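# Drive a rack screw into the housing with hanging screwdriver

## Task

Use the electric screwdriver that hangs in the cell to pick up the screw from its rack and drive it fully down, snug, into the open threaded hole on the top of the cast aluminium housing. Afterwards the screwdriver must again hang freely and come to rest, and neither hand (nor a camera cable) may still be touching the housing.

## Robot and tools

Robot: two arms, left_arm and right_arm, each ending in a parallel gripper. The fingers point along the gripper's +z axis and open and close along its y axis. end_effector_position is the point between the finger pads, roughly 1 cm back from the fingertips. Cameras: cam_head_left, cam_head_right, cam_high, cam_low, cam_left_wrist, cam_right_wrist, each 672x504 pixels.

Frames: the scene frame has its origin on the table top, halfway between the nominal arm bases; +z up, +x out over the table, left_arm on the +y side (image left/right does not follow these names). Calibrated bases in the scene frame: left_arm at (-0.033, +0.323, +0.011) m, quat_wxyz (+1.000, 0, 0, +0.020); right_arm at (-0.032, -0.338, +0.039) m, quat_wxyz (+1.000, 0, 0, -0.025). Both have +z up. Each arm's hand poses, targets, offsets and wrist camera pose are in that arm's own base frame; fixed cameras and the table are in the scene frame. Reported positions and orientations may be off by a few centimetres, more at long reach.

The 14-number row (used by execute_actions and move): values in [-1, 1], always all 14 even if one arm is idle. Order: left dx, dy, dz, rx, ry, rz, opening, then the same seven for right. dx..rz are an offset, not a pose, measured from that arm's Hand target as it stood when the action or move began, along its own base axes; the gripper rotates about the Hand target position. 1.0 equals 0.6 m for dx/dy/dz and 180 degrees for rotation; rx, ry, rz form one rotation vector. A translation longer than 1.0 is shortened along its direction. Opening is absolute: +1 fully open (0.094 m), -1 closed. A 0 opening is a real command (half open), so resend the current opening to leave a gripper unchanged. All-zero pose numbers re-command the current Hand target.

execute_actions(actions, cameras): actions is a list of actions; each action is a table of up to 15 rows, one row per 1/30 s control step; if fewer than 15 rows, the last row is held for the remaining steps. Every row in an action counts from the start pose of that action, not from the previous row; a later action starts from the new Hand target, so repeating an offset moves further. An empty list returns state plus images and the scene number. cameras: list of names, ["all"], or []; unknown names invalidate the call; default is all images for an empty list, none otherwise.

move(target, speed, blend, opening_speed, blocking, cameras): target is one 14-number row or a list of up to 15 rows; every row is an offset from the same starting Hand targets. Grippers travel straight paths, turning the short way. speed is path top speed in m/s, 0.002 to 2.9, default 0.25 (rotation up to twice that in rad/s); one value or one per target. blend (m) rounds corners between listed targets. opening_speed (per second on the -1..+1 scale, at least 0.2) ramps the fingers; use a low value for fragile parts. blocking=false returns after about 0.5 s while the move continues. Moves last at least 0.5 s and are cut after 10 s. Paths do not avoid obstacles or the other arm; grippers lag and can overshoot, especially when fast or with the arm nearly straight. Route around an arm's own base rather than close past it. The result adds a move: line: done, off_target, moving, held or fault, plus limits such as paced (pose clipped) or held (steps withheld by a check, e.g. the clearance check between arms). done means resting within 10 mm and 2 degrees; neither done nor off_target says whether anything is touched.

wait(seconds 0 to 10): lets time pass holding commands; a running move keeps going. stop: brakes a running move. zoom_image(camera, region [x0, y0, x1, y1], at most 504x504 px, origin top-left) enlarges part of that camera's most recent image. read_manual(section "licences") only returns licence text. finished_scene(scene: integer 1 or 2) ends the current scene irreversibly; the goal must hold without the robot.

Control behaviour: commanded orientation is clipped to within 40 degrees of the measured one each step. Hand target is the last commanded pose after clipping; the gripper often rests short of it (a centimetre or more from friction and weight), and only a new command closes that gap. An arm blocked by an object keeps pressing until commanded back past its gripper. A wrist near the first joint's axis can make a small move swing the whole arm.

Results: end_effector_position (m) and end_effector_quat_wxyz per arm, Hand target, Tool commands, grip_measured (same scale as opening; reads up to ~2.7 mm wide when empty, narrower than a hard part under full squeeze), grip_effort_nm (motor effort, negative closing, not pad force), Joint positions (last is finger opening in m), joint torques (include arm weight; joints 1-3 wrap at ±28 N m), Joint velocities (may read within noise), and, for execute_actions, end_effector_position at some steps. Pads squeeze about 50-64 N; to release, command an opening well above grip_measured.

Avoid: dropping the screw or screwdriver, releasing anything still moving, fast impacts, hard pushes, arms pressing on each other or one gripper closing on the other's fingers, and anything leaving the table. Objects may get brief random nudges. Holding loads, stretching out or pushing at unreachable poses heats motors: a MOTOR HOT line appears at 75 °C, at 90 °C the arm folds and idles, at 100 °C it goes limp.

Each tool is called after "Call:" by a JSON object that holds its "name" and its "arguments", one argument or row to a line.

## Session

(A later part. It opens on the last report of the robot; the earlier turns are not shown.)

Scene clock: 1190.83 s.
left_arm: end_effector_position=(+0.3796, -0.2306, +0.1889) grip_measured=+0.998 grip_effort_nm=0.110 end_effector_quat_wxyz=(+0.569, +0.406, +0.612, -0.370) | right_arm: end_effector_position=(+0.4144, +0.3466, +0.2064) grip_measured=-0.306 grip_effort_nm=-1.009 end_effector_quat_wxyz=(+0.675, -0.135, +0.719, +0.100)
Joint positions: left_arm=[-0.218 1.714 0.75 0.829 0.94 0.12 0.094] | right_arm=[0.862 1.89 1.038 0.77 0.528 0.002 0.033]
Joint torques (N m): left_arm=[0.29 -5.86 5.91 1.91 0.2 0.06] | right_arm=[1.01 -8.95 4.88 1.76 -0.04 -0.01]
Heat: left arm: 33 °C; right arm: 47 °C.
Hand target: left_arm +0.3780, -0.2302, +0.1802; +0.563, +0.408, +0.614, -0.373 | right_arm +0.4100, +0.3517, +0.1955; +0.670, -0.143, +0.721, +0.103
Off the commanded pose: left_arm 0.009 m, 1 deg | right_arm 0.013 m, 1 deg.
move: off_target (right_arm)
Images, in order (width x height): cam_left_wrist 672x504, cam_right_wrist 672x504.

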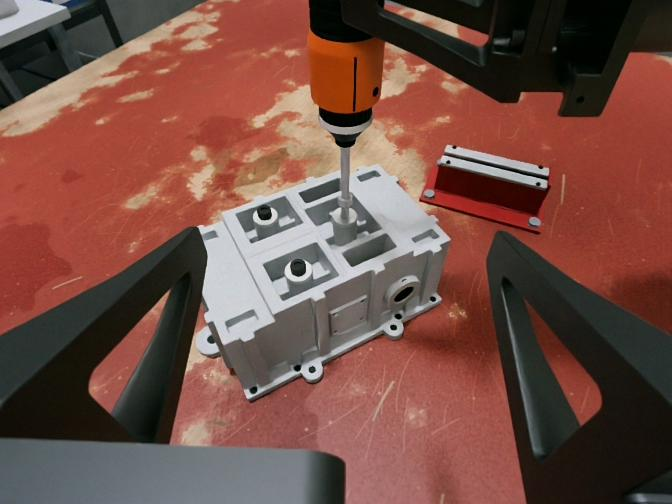

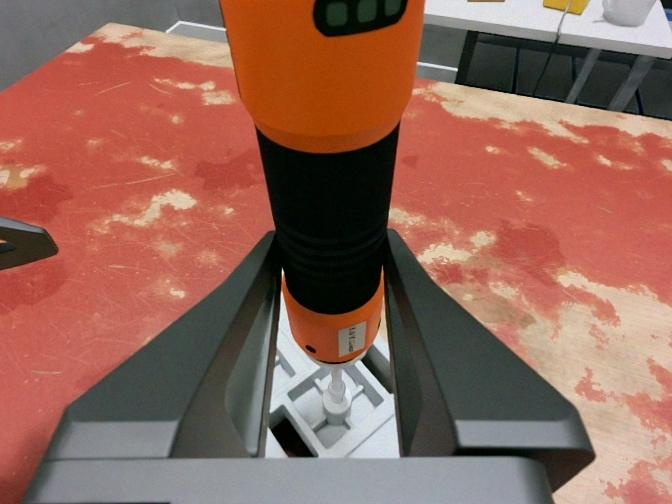

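Call:
{"name": "move", "arguments": {
  "target": [0,0,0,0,0,0,1, 0, 0.004, -0.11, -0.0057, 0.0157, 0, -0.45],
  "speed": 0.02,
  "cameras": ["cam_right_wrist", "cam_left_wrist"]
}}

Call:
{"name": "zoom_image", "arguments": {
  "camera": "cam_left_wrist",
  "region": [320, 175, 370, 235]
}}

Scene clock: 1205.57 s.
left_arm: end_effector_position=(+0.3796, -0.2306, +0.1889) grip_measured=+0.998 grip_effort_nm=0.100 end_effector_quat_wxyz=(+0.569, +0.406, +0.612, -0.370) | right_arm: end_effector_position=(+0.4160, +0.3406, +0.1949) grip_measured=-0.306 grip_effort_nm=-1.009 end_effector_quat_wxyz=(+0.708, -0.095, +0.690, +0.116)
Joint positions: left_arm=[-0.218 1.714 0.75 0.829 0.94 0.12 0.094] | right_arm=[0.862 1.982 0.982 1.037 0.562 0.007 0.033]
Joint torques (N m): left_arm=[0.29 -5.87 5.9 1.92 0.2 0.05] | right_arm=[1.46 -6.15 2.82 0.58 -0.41 0.27]
Heat: left arm: 33 °C; right arm: 46 °C.
Hand target: left_arm +0.3780, -0.2302, +0.1802; +0.563, +0.408, +0.614, -0.373 | right_arm +0.4100, +0.3541, +0.1294; +0.651, -0.147, +0.738, +0.100
Off the commanded pose: left_arm 0.009 m, 1 deg | right_arm 0.067 m, 11 deg.
move: off_target (right_arm)
Images, in order (width x height): cam_left_wrist 672x504, cam_right_wrist 672x504.

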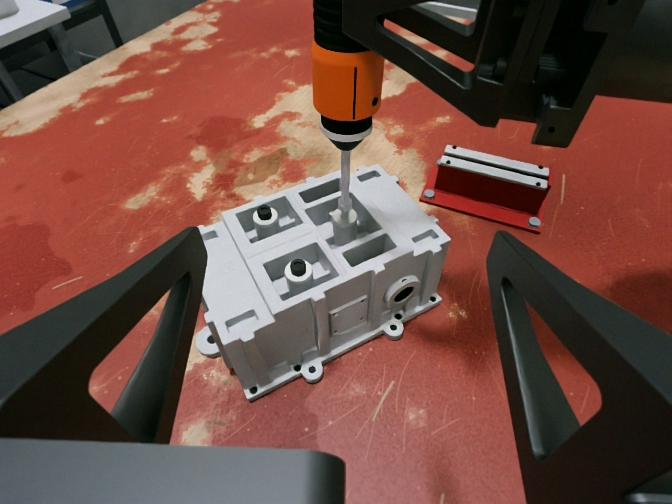

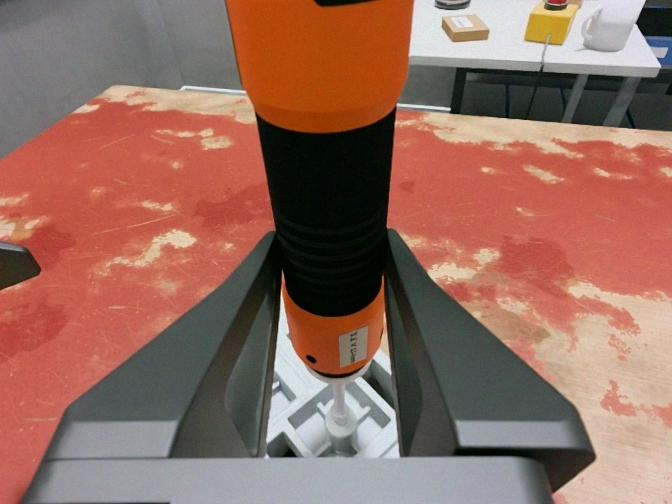

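Scaled by 8.400 from the camera's 672x504 image, which has a finer 960x720 frame.

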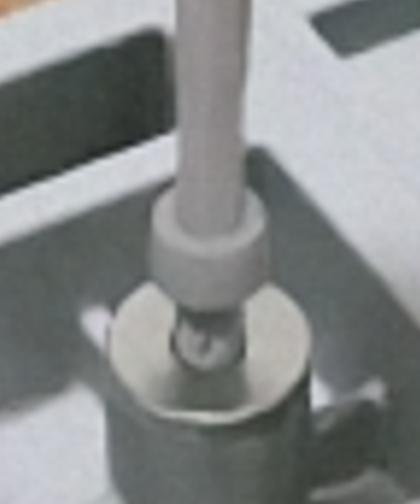

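Call:
{"name": "move", "arguments": {
  "target": [0,0,0,0,0,0,1, 0, 0.004, -0.07, -0.0057, 0.0157, 0, -0.45],
  "speed": 0.015,
  "cameras": ["cam_right_wrist", "cam_left_wrist"]
}}

Call:
{"name": "zoom_image", "arguments": {
  "camera": "cam_left_wrist",
  "region": [320, 175, 370, 235]
}}

Scene clock: 1216.80 s.
left_arm: end_effector_position=(+0.3796, -0.2306, +0.1889) grip_measured=+0.998 grip_effort_nm=0.100 end_effector_quat_wxyz=(+0.569, +0.406, +0.612, -0.370) | right_arm: end_effector_position=(+0.4156, +0.3389, +0.1840) grip_measured=-0.306 grip_effort_nm=-1.009 end_effector_quat_wxyz=(+0.720, -0.080, +0.678, +0.127)
Joint positions: left_arm=[-0.218 1.714 0.75 0.829 0.94 0.12 0.094] | right_arm=[0.862 2.041 0.961 1.161 0.569 0.015 0.033]
Joint torques (N m): left_arm=[0.28 -5.85 5.87 1.9 0.2 0.04] | right_arm=[1.95 -4.37 1.48 -0.04 -0.45 0.48]
Heat: left arm: 33 °C; right arm: 44 °C.
Hand target: left_arm +0.3780, -0.2302, +0.1802; +0.563, +0.408, +0.614, -0.373 | right_arm +0.4099, +0.3566, +0.0874; +0.631, -0.150, +0.755, +0.097
Off the commanded pose: left_arm 0.009 m, 1 deg | right_arm 0.098 m, 16 deg.
move: off_target (right_arm)
Images, in order (width x height): cam_left_wrist 672x504, cam_right_wrist 672x504.

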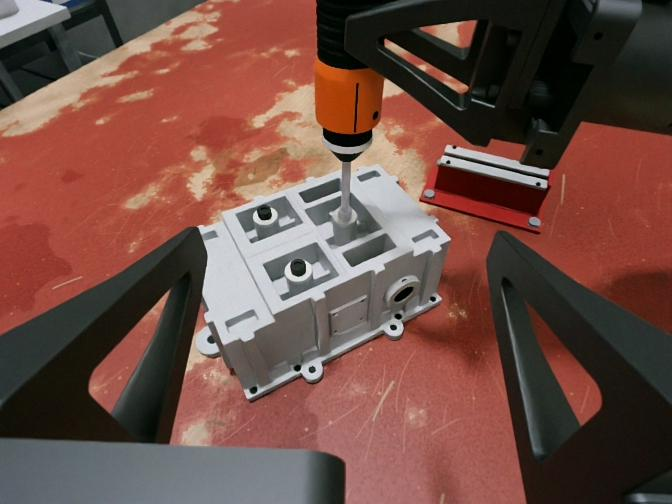

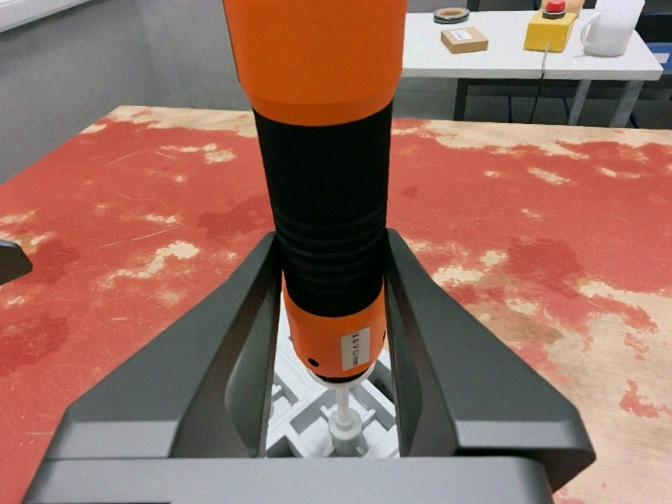

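Scaled by 8.400 from the camera's 672x504 image, which has a finer 960x720 frame.

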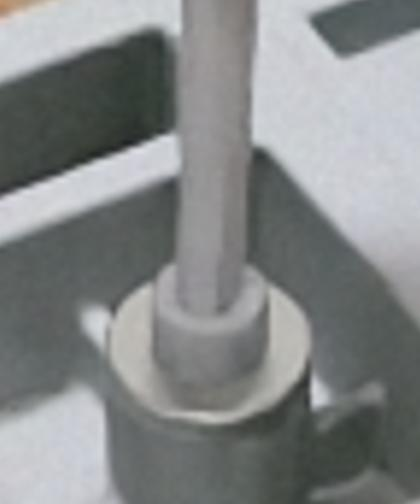

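Call:
{"name": "wait", "arguments": {
  "seconds": 1.0,
  "cameras": ["cam_left_wrist"]
}}

Call:
{"name": "zoom_image", "arguments": {
  "camera": "cam_left_wrist",
  "region": [320, 175, 370, 235]
}}

Scene clock: 1225.57 s.
left_arm: end_effector_position=(+0.3796, -0.2306, +0.1889) grip_measured=+0.998 grip_effort_nm=0.100 end_effector_quat_wxyz=(+0.569, +0.406, +0.612, -0.370) | right_arm: end_effector_position=(+0.4156, +0.3389, +0.1839) grip_measured=-0.306 grip_effort_nm=-1.013 end_effector_quat_wxyz=(+0.720, -0.080, +0.678, +0.127)
Joint positions: left_arm=[-0.218 1.714 0.75 0.829 0.94 0.12 0.094] | right_arm=[0.862 2.041 0.961 1.161 0.569 0.015 0.033]
Joint torques (N m): left_arm=[0.29 -5.85 5.86 1.92 0.2 0.04] | right_arm=[1.81 -4.74 1.44 -0.05 -0.48 0.47]
Heat: left arm: 33 °C; right arm: 42 °C.
Hand target: left_arm +0.3780, -0.2302, +0.1802; +0.563, +0.408, +0.614, -0.373 | right_arm +0.4099, +0.3566, +0.0873; +0.631, -0.150, +0.755, +0.097
Tool commands: left_gripper/opening=+1.0 right_gripper/opening=-0.45
Off the commanded pose: left_arm 0.009 m, 1 deg | right_arm 0.098 m, 16 deg.
wait: 1.00 s; at rest from the start
Images, in order (width x height): cam_left_wrist 672x504.

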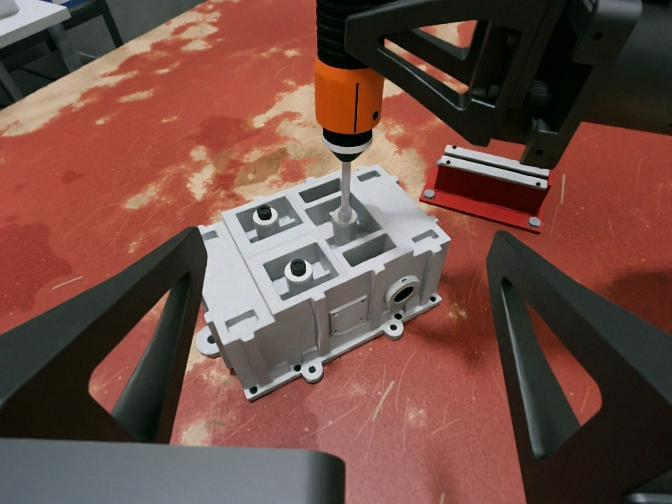

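Scaled by 8.400 from the camera's 672x504 image, which has a finer 960x720 frame.

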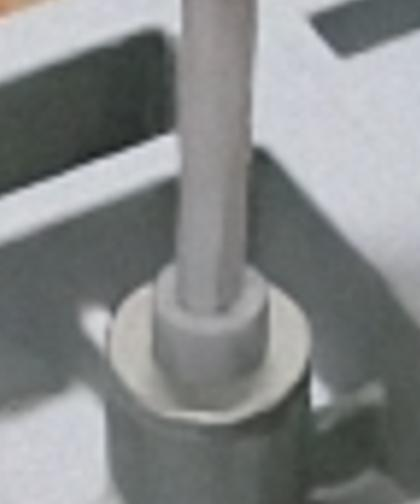

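Call:
{"name": "move", "arguments": {
  "target": [
    [0,0,0,0,0,0,1, 0.0007, -0.0077, 0.3545, 0.0125, -0.0345, 0, -0.45],
    [-0.05,0.1,0.08,0,0,0,1, 0.0808, -0.4143, 0.3345, 0.0125, -0.0345, 0, -0.45]
  ],
  "speed": [0.09, 0.13],
  "cameras": ["all"]
}}

Call:
{"name": "zoom_image", "arguments": {
  "camera": "cam_left_wrist",
  "region": [310, 140, 400, 230]
}}

Scene clock: 1249.47 s.
left_arm: end_effector_position=(+0.3547, -0.1715, +0.2243) grip_measured=+0.998 grip_effort_nm=0.105 end_effector_quat_wxyz=(+0.560, +0.401, +0.621, -0.376) | right_arm: end_effector_position=(+0.4654, +0.1057, +0.2675) grip_measured=-0.307 grip_effort_nm=-1.009 end_effector_quat_wxyz=(+0.650, -0.136, +0.741, +0.100)
Joint positions: left_arm=[-0.033 1.485 0.721 0.553 1.122 0.173 0.094] | right_arm=[0.156 1.47 0.906 0.427 -0.176 -0.053 0.033]
Joint torques (N m): left_arm=[0.61 -8.23 6.39 1.53 0.26 0.14] | right_arm=[0.18 -10.17 5.83 2 -0.22 -0.05]
Heat: left arm: 34 °C; right arm: 42 °C.
Hand target: left_arm +0.3480, -0.1702, +0.2282; +0.563, +0.408, +0.614, -0.373 | right_arm +0.4584, +0.1079, +0.2879; +0.674, -0.142, +0.718, +0.104
Off the commanded pose: left_arm 0.008 m, 1 deg | right_arm 0.022 m, 4 deg.
move: off_target (right_arm)

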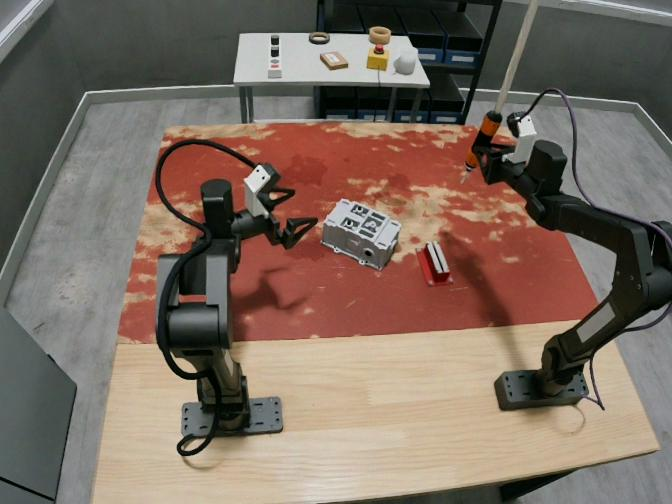

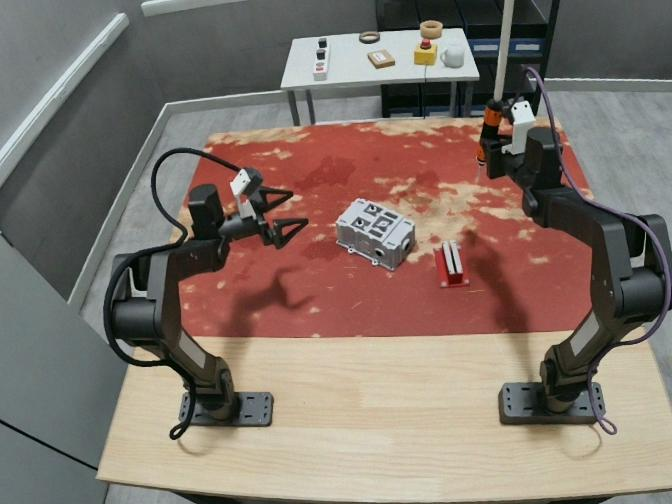

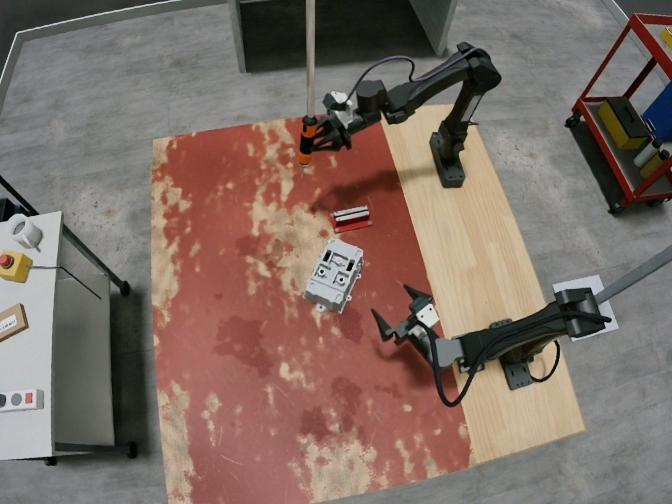

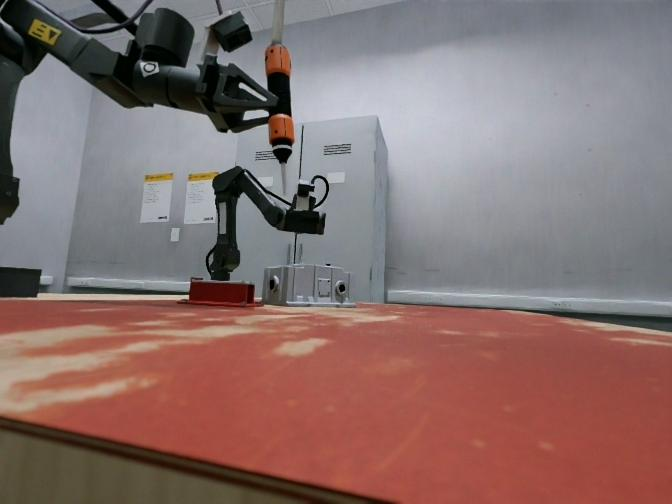

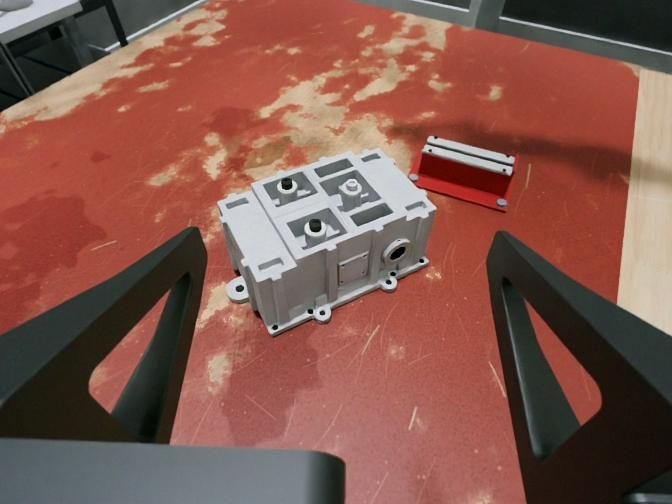

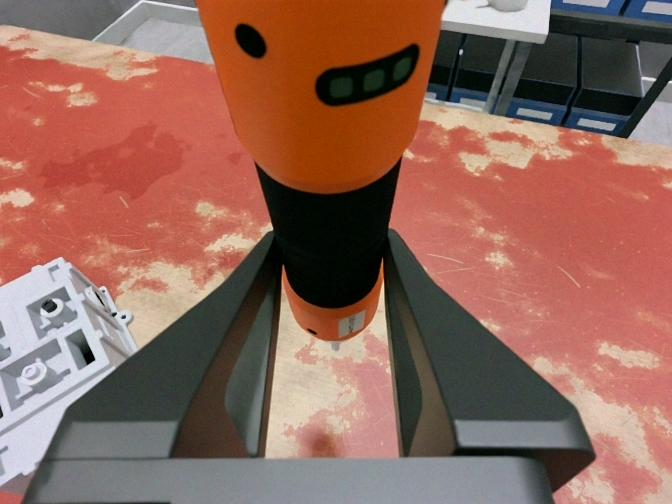

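Scaled by 5.600 from the camera's 672x504 image, which has a finer 960x720 frame.

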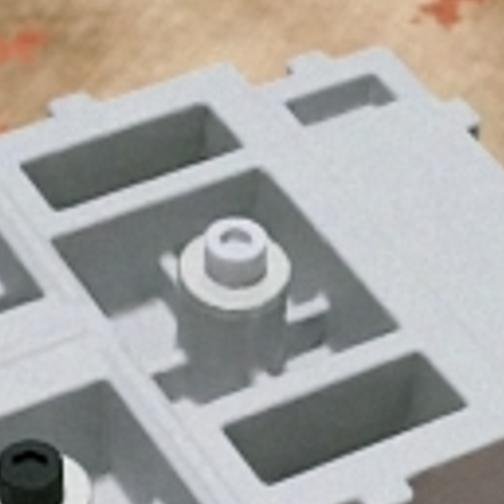

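Call:
{"name": "move", "arguments": {
  "target": [0,0,0,0,0,0,1, -0.018, 0.004, 0.035, -0.0105, 0.0287, 0, -0.45],
  "speed": 0.06,
  "cameras": ["cam_low", "cam_head_left", "cam_head_right", "cam_right_wrist"]
}}

Scene clock: 1265.67 s.
left_arm: end_effector_position=(+0.3546, -0.1715, +0.2241) grip_measured=+0.998 grip_effort_nm=0.105 end_effector_quat_wxyz=(+0.560, +0.401, +0.621, -0.376) | right_arm: end_effector_position=(+0.4491, +0.1086, +0.2735) grip_measured=-0.307 grip_effort_nm=-1.009 end_effector_quat_wxyz=(+0.609, -0.146, +0.773, +0.100)
Joint positions: left_arm=[-0.033 1.485 0.721 0.552 1.122 0.174 0.094] | right_arm=[0.167 1.397 0.975 0.178 -0.177 -0.068 0.033]
Joint torques (N m): left_arm=[0.55 -8.23 6.41 1.54 0.28 0.14] | right_arm=[0.43 -9.57 10.29 1.6 0.04 -0.04]
Heat: left arm: 35 °C; right arm: 46 °C.
Hand target: left_arm +0.3480, -0.1702, +0.2282; +0.563, +0.408, +0.614, -0.373 | right_arm +0.4476, +0.1103, +0.3091; +0.638, -0.149, +0.749, +0.098
Off the commanded pose: left_arm 0.008 m, 1 deg | right_arm 0.035 m, 4 deg.
move: off_target (right_arm)
Images, in order (width x height): cam_head_left 672x504, cam_head_right 672x504, cam_low 672x504, cam_right_wrist 672x504.

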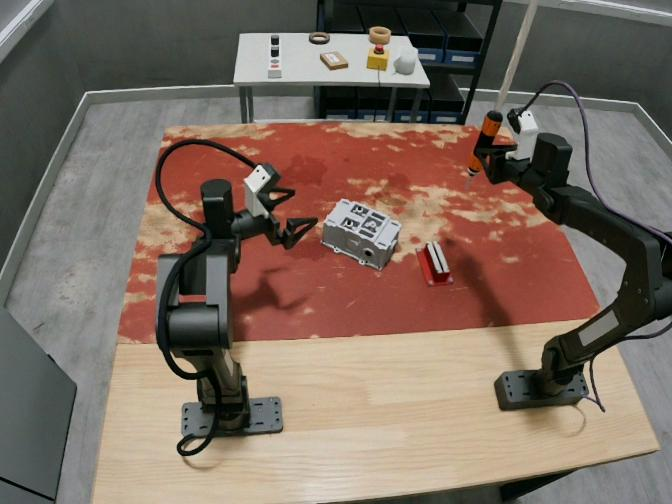

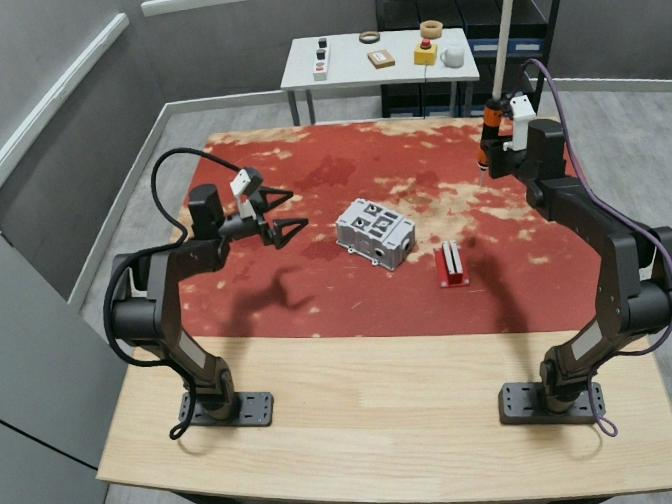

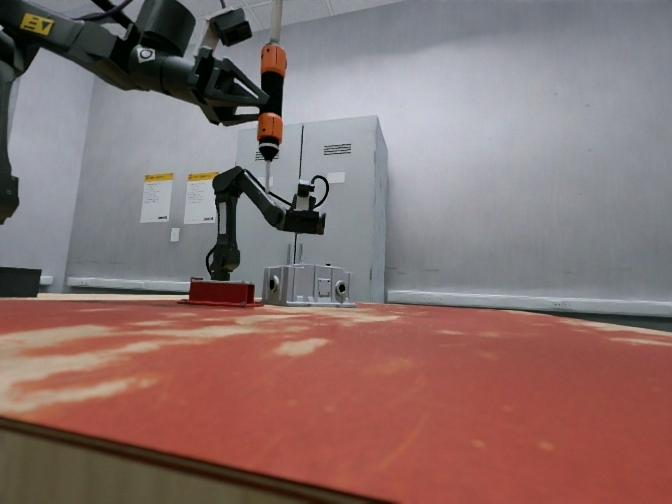

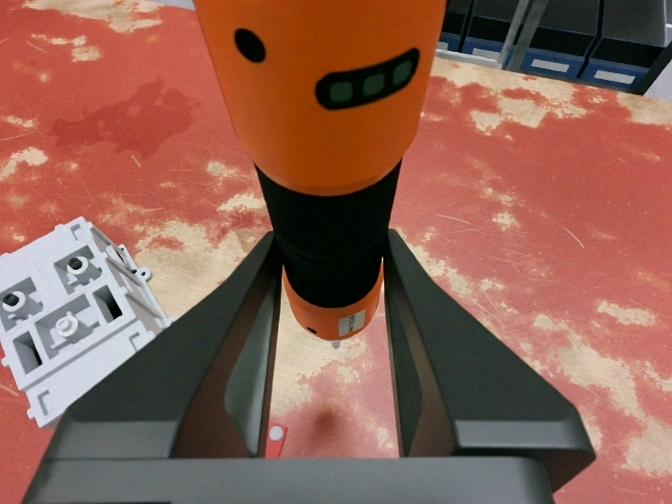

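Call:
{"name": "move", "arguments": {
  "target": [
    [0,0,0,0,0,0,1, 0,0,0,0,0,0,1],
    [0,0,0,0,0,0,1, -0.22,-0.08,0.0,0,0,0,1]
  ],
  "speed": 0.1,
  "opening_speed": 0.5,
  "cameras": ["cam_low", "cam_head_left", "cam_head_right", "cam_right_wrist", "cam_left_wrist"]
}}

Call:
{"name": "zoom_image", "arguments": {
  "camera": "cam_left_wrist",
  "region": [310, 140, 400, 230]
}}

Scene clock: 1283.33 s.
left_arm: end_effector_position=(+0.3546, -0.1715, +0.2241) grip_measured=+0.998 grip_effort_nm=0.105 end_effector_quat_wxyz=(+0.560, +0.401, +0.621, -0.376) | right_arm: end_effector_position=(+0.3184, +0.0614, +0.3131) grip_measured=+0.998 grip_effort_nm=0.144 end_effector_quat_wxyz=(+0.641, -0.144, +0.748, +0.096)
Joint positions: left_arm=[-0.033 1.485 0.721 0.552 1.122 0.175 0.094] | right_arm=[0.013 0.796 0.741 -0.116 -0.32 -0.096 0.094]
Joint torques (N m): left_arm=[0.55 -8.21 6.39 1.53 0.28 0.15] | right_arm=[-0.65 -1.85 5.83 1.61 -0.18 -0.04]
Heat: left arm: 35 °C; right arm: 45 °C.
Hand target: left_arm +0.3480, -0.1702, +0.2282; +0.563, +0.408, +0.614, -0.373 | right_arm +0.3156, +0.0622, +0.3090; +0.638, -0.149, +0.749, +0.098
Off the commanded pose: left_arm 0.008 m, 1 deg | right_arm 0.005 m, 1 deg.
move: done
Images, in order (width x height): cam_head_left 672x504, cam_head_right 672x504, cam_low 672x504, cam_left_wrist 672x504, cam_right_wrist 672x504.

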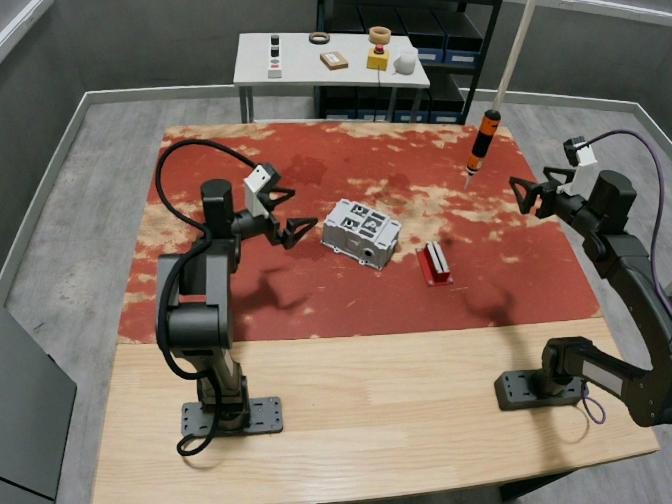

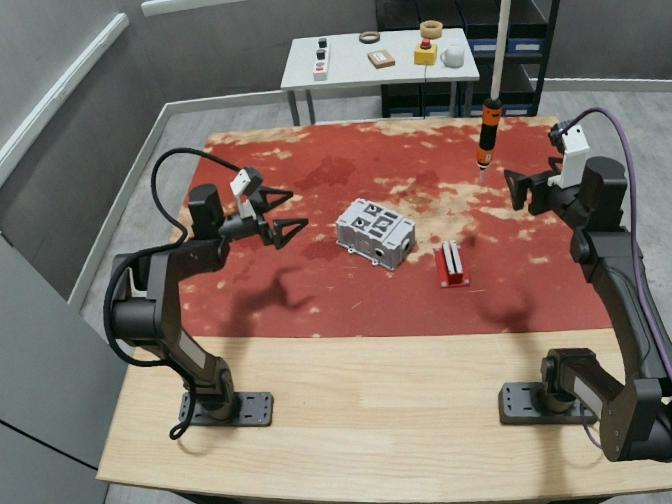

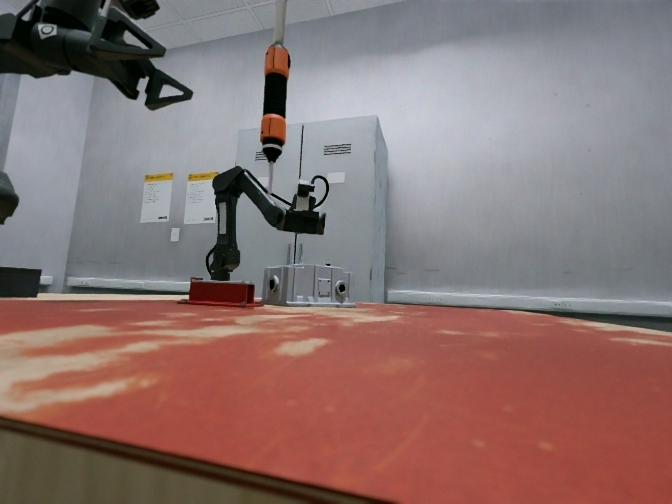

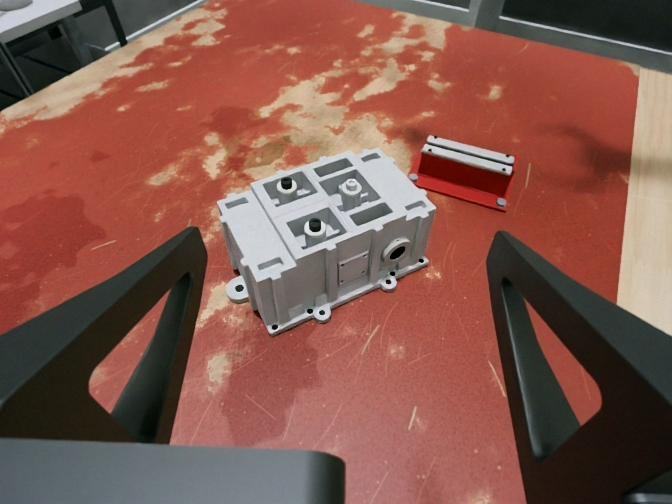

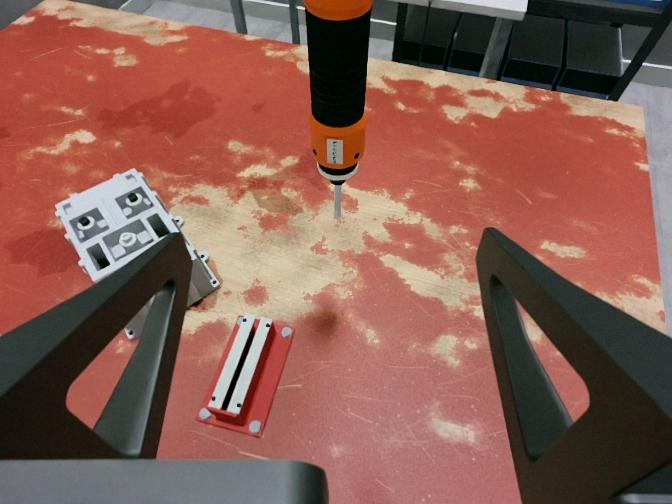

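Scaled by 5.600 from the camera's 672x504 image, which has a finer 960x720 frame.

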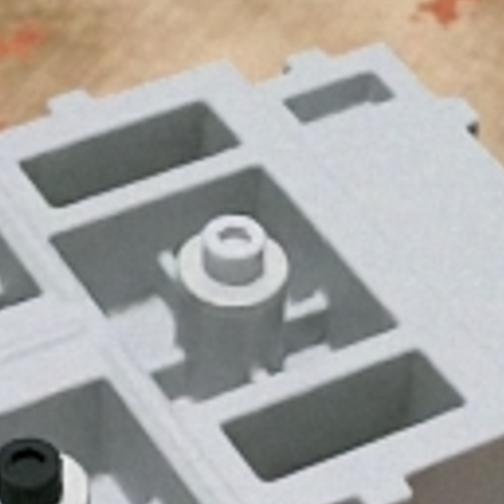

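Call:
{"name": "zoom_image", "arguments": {
  "camera": "cam_left_wrist",
  "region": [335, 165, 375, 215]
}}

Call:
{"name": "zoom_image", "arguments": {
  "camera": "cam_left_wrist",
  "region": [295, 205, 335, 255]
}}

Call:
{"name": "zoom_image", "arguments": {
  "camera": "cam_left_wrist",
  "region": [267, 165, 307, 215]
}}

Scaled by 10.080 from the camera's 672x504 image, which has a finer 960x720 frame.

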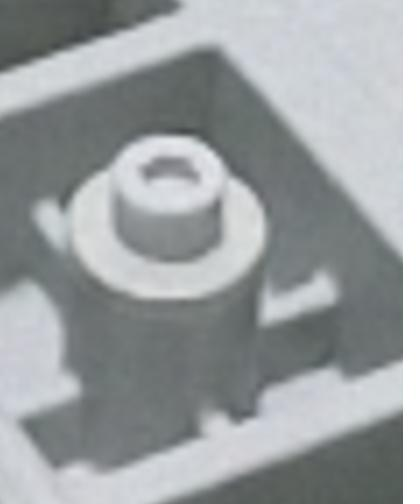

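Scaled by 10.080 from the camera's 672x504 image, which has a finer 960x720 frame.

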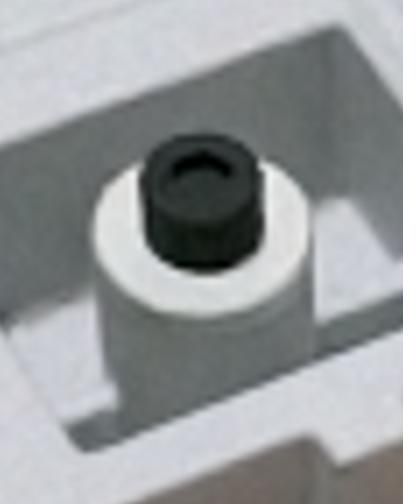

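Scaled by 10.080 from the camera's 672x504 image, which has a finer 960x720 frame.

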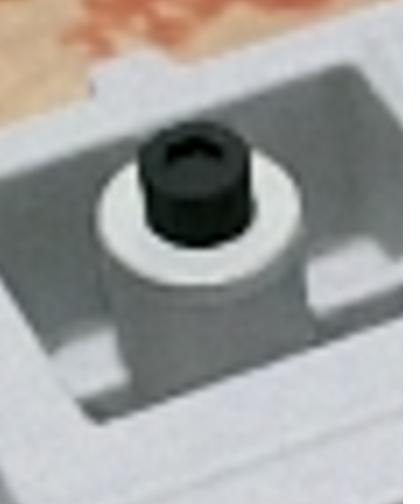

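Call:
{"name": "wait", "arguments": {
  "seconds": 0.3,
  "cameras": ["cam_right_wrist", "cam_low"]
}}

Scene clock: 1304.27 s.
left_arm: end_effector_position=(+0.3546, -0.1715, +0.2240) grip_measured=+0.998 grip_effort_nm=0.105 end_effector_quat_wxyz=(+0.559, +0.401, +0.621, -0.376) | right_arm: end_effector_position=(+0.3183, +0.0616, +0.3129) grip_measured=+0.998 grip_effort_nm=0.144 end_effector_quat_wxyz=(+0.640, -0.144, +0.748, +0.096)
Joint positions: left_arm=[-0.033 1.485 0.721 0.551 1.122 0.175 0.094] | right_arm=[0.013 0.796 0.741 -0.117 -0.321 -0.097 0.094]
Joint torques (N m): left_arm=[0.55 -8.17 6.43 1.53 0.27 0.14] | right_arm=[-0.5 -1.74 5.61 1.58 -0.15 -0.05]
Heat: left arm: 36 °C; right arm: 44 °C.
Hand target: left_arm +0.3480, -0.1702, +0.2282; +0.563, +0.408, +0.614, -0.373 | right_arm +0.3155, +0.0623, +0.3090; +0.638, -0.149, +0.749, +0.098
Tool commands: left_gripper/opening=+1.0 right_gripper/opening=+1.0
Off the commanded pose: left_arm 0.008 m, 1 deg | right_arm 0.005 m, 1 deg.
wait: 0.30 s; at rest from the start
Images, in order (width x height): cam_low 672x504, cam_right_wrist 672x504.

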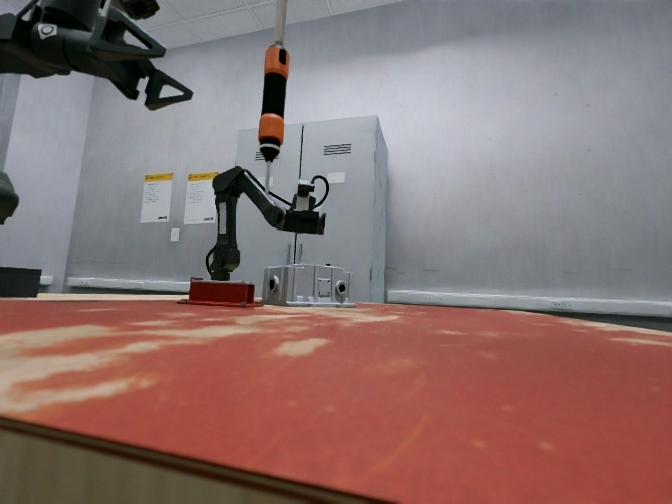

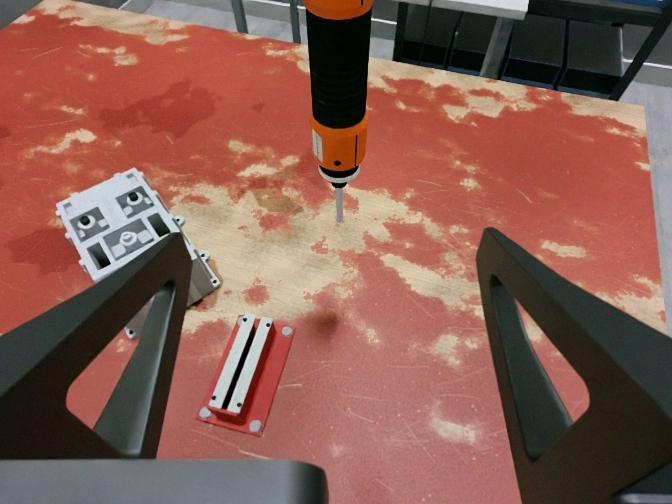

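Call:
{"name": "wait", "arguments": {
  "seconds": 5,
  "cameras": ["cam_right_wrist"]
}}

Call:
{"name": "wait", "arguments": {
  "seconds": 1.0,
  "cameras": ["cam_right_wrist"]
}}

Scene clock: 1315.37 s.
left_arm: end_effector_position=(+0.3546, -0.1715, +0.2240) grip_measured=+0.998 grip_effort_nm=0.105 end_effector_quat_wxyz=(+0.559, +0.401, +0.621, -0.376) | right_arm: end_effector_position=(+0.3183, +0.0616, +0.3129) grip_measured=+0.998 grip_effort_nm=0.149 end_effector_quat_wxyz=(+0.640, -0.144, +0.748, +0.096)
Joint positions: left_arm=[-0.033 1.485 0.721 0.551 1.122 0.175 0.094] | right_arm=[0.013 0.796 0.741 -0.117 -0.321 -0.097 0.094]
Joint torques (N m): left_arm=[0.54 -8.2 6.45 1.53 0.27 0.15] | right_arm=[-0.5 -1.89 5.83 1.6 -0.2 -0.09]
Heat: left arm: 36 °C; right arm: 43 °C.
Hand target: left_arm +0.3480, -0.1702, +0.2282; +0.563, +0.408, +0.614, -0.373 | right_arm +0.3156, +0.0622, +0.3090; +0.638, -0.149, +0.749, +0.098
Tool commands: left_gripper/opening=+1.0 right_gripper/opening=+1.0
Off the commanded pose: left_arm 0.008 m, 1 deg | right_arm 0.005 m, 1 deg.
wait: 5.00 s; at rest from the start
Images, in order (width x height): cam_right_wrist 672x504.

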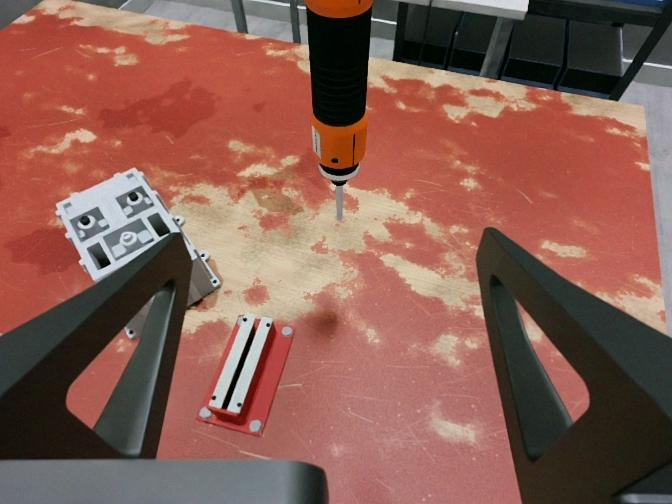

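Scene clock: 1316.37 s.
left_arm: end_effector_position=(+0.3546, -0.1715, +0.2240) grip_measured=+0.998 grip_effort_nm=0.105 end_effector_quat_wxyz=(+0.559, +0.401, +0.621, -0.376) | right_arm: end_effector_position=(+0.3183, +0.0616, +0.3129) grip_measured=+0.998 grip_effort_nm=0.144 end_effector_quat_wxyz=(+0.640, -0.144, +0.748, +0.096)
Joint positions: left_arm=[-0.033 1.485 0.721 0.551 1.122 0.175 0.094] | right_arm=[0.013 0.796 0.741 -0.117 -0.321 -0.097 0.094]
Joint torques (N m): left_arm=[0.59 -8.2 6.39 1.54 0.29 0.13] | right_arm=[-0.53 -1.76 5.71 1.62 -0.15 -0.09]
Heat: left arm: 36 °C; right arm: 43 °C.
Hand target: left_arm +0.3480, -0.1702, +0.2282; +0.563, +0.408, +0.614, -0.373 | right_arm +0.3156, +0.0622, +0.3090; +0.638, -0.149, +0.749, +0.098
Tool commands: left_gripper/opening=+1.0 right_gripper/opening=+1.0
Off the commanded pose: left_arm 0.008 m, 1 deg | right_arm 0.005 m, 1 deg.
wait: 1.00 s; at rest by 0.17 s
Images, in order (width x height): cam_right_wrist 672x504.

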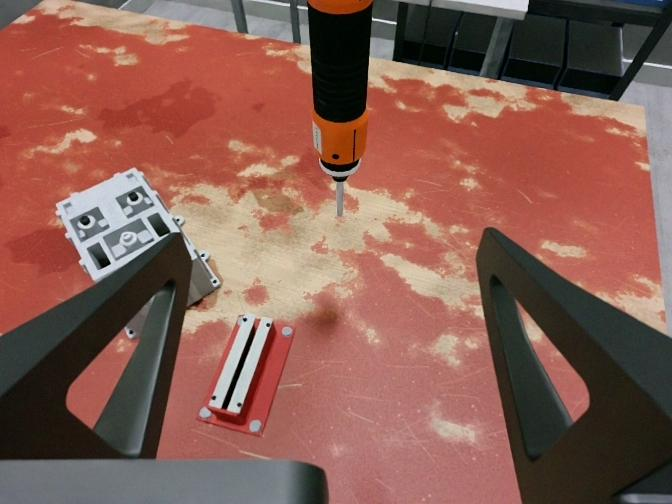

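Call:
{"name": "wait", "arguments": {
  "seconds": 10,
  "cameras": ["cam_right_wrist"]
}}

Call:
{"name": "zoom_image", "arguments": {
  "camera": "cam_right_wrist",
  "region": [290, 120, 390, 230]
}}

Call:
{"name": "wait", "arguments": {
  "seconds": 0.7,
  "cameras": ["cam_right_wrist"]
}}

Call:
{"name": "zoom_image", "arguments": {
  "camera": "cam_right_wrist",
  "region": [290, 120, 390, 230]
}}

Scene clock: 1336.10 s.
left_arm: end_effector_position=(+0.3546, -0.1715, +0.2240) grip_measured=+0.998 grip_effort_nm=0.105 end_effector_quat_wxyz=(+0.559, +0.401, +0.621, -0.376) | right_arm: end_effector_position=(+0.3183, +0.0616, +0.3129) grip_measured=+0.998 grip_effort_nm=0.149 end_effector_quat_wxyz=(+0.640, -0.144, +0.748, +0.096)
Joint positions: left_arm=[-0.033 1.485 0.721 0.551 1.122 0.175 0.094] | right_arm=[0.013 0.796 0.741 -0.117 -0.321 -0.097 0.094]
Joint torques (N m): left_arm=[0.55 -8.17 6.41 1.55 0.29 0.15] | right_arm=[-0.34 -1.88 5.74 1.59 -0.14 -0.03]
Heat: left arm: 36 °C; right arm: 43 °C.
Hand target: left_arm +0.3480, -0.1702, +0.2282; +0.563, +0.408, +0.614, -0.373 | right_arm +0.3156, +0.0622, +0.3090; +0.638, -0.149, +0.749, +0.098
Tool commands: left_gripper/opening=+1.0 right_gripper/opening=+1.0
Off the commanded pose: left_arm 0.008 m, 1 deg | right_arm 0.005 m, 1 deg.
wait: 10.00 s; at rest from the start
Images, in order (width x height): cam_right_wrist 672x504.

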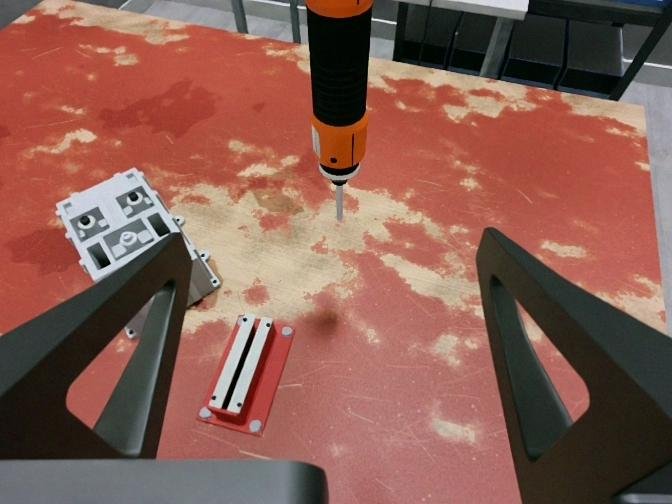

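Scaled by 4.582 from the camera's 672x504 image, which has a finer 960x720 frame.

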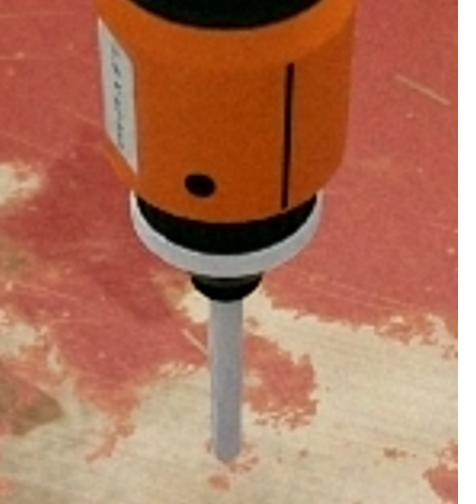

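Scene clock: 1336.80 s.
left_arm: end_effector_position=(+0.3546, -0.1715, +0.2240) grip_measured=+0.998 grip_effort_nm=0.105 end_effector_quat_wxyz=(+0.559, +0.401, +0.621, -0.376) | right_arm: end_effector_position=(+0.3183, +0.0616, +0.3129) grip_measured=+0.998 grip_effort_nm=0.144 end_effector_quat_wxyz=(+0.640, -0.144, +0.748, +0.096)
Joint positions: left_arm=[-0.033 1.485 0.721 0.551 1.122 0.175 0.094] | right_arm=[0.013 0.796 0.741 -0.117 -0.321 -0.097 0.094]
Joint torques (N m): left_arm=[0.58 -8.2 6.41 1.53 0.28 0.15] | right_arm=[-0.5 -1.91 5.65 1.58 -0.18 -0.06]
Heat: left arm: 36 °C; right arm: 43 °C.
Hand target: left_arm +0.3480, -0.1702, +0.2282; +0.563, +0.408, +0.614, -0.373 | right_arm +0.3156, +0.0622, +0.3090; +0.638, -0.149, +0.749, +0.098
Tool commands: left_gripper/opening=+1.0 right_gripper/opening=+1.0
Off the commanded pose: left_arm 0.008 m, 1 deg | right_arm 0.005 m, 1 deg.
wait: 0.70 s; at rest by 0.17 s
Images, in order (width x height): cam_right_wrist 672x504.

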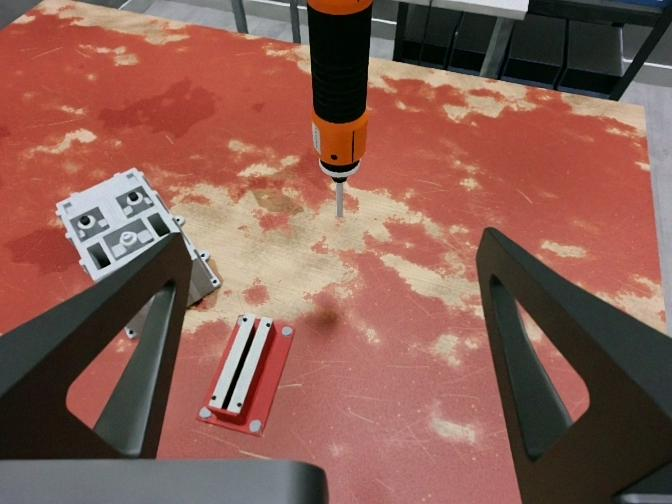

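Scaled by 4.582 from the camera's 672x504 image, which has a finer 960x720 frame.

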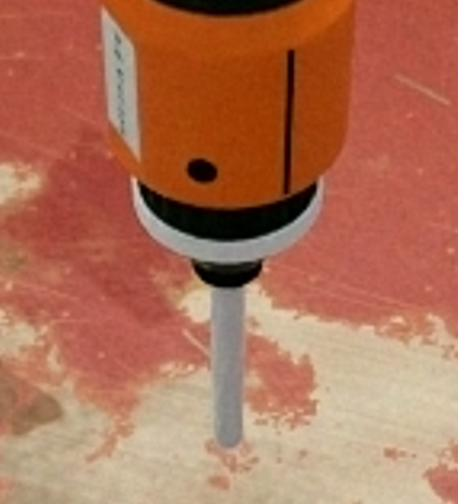

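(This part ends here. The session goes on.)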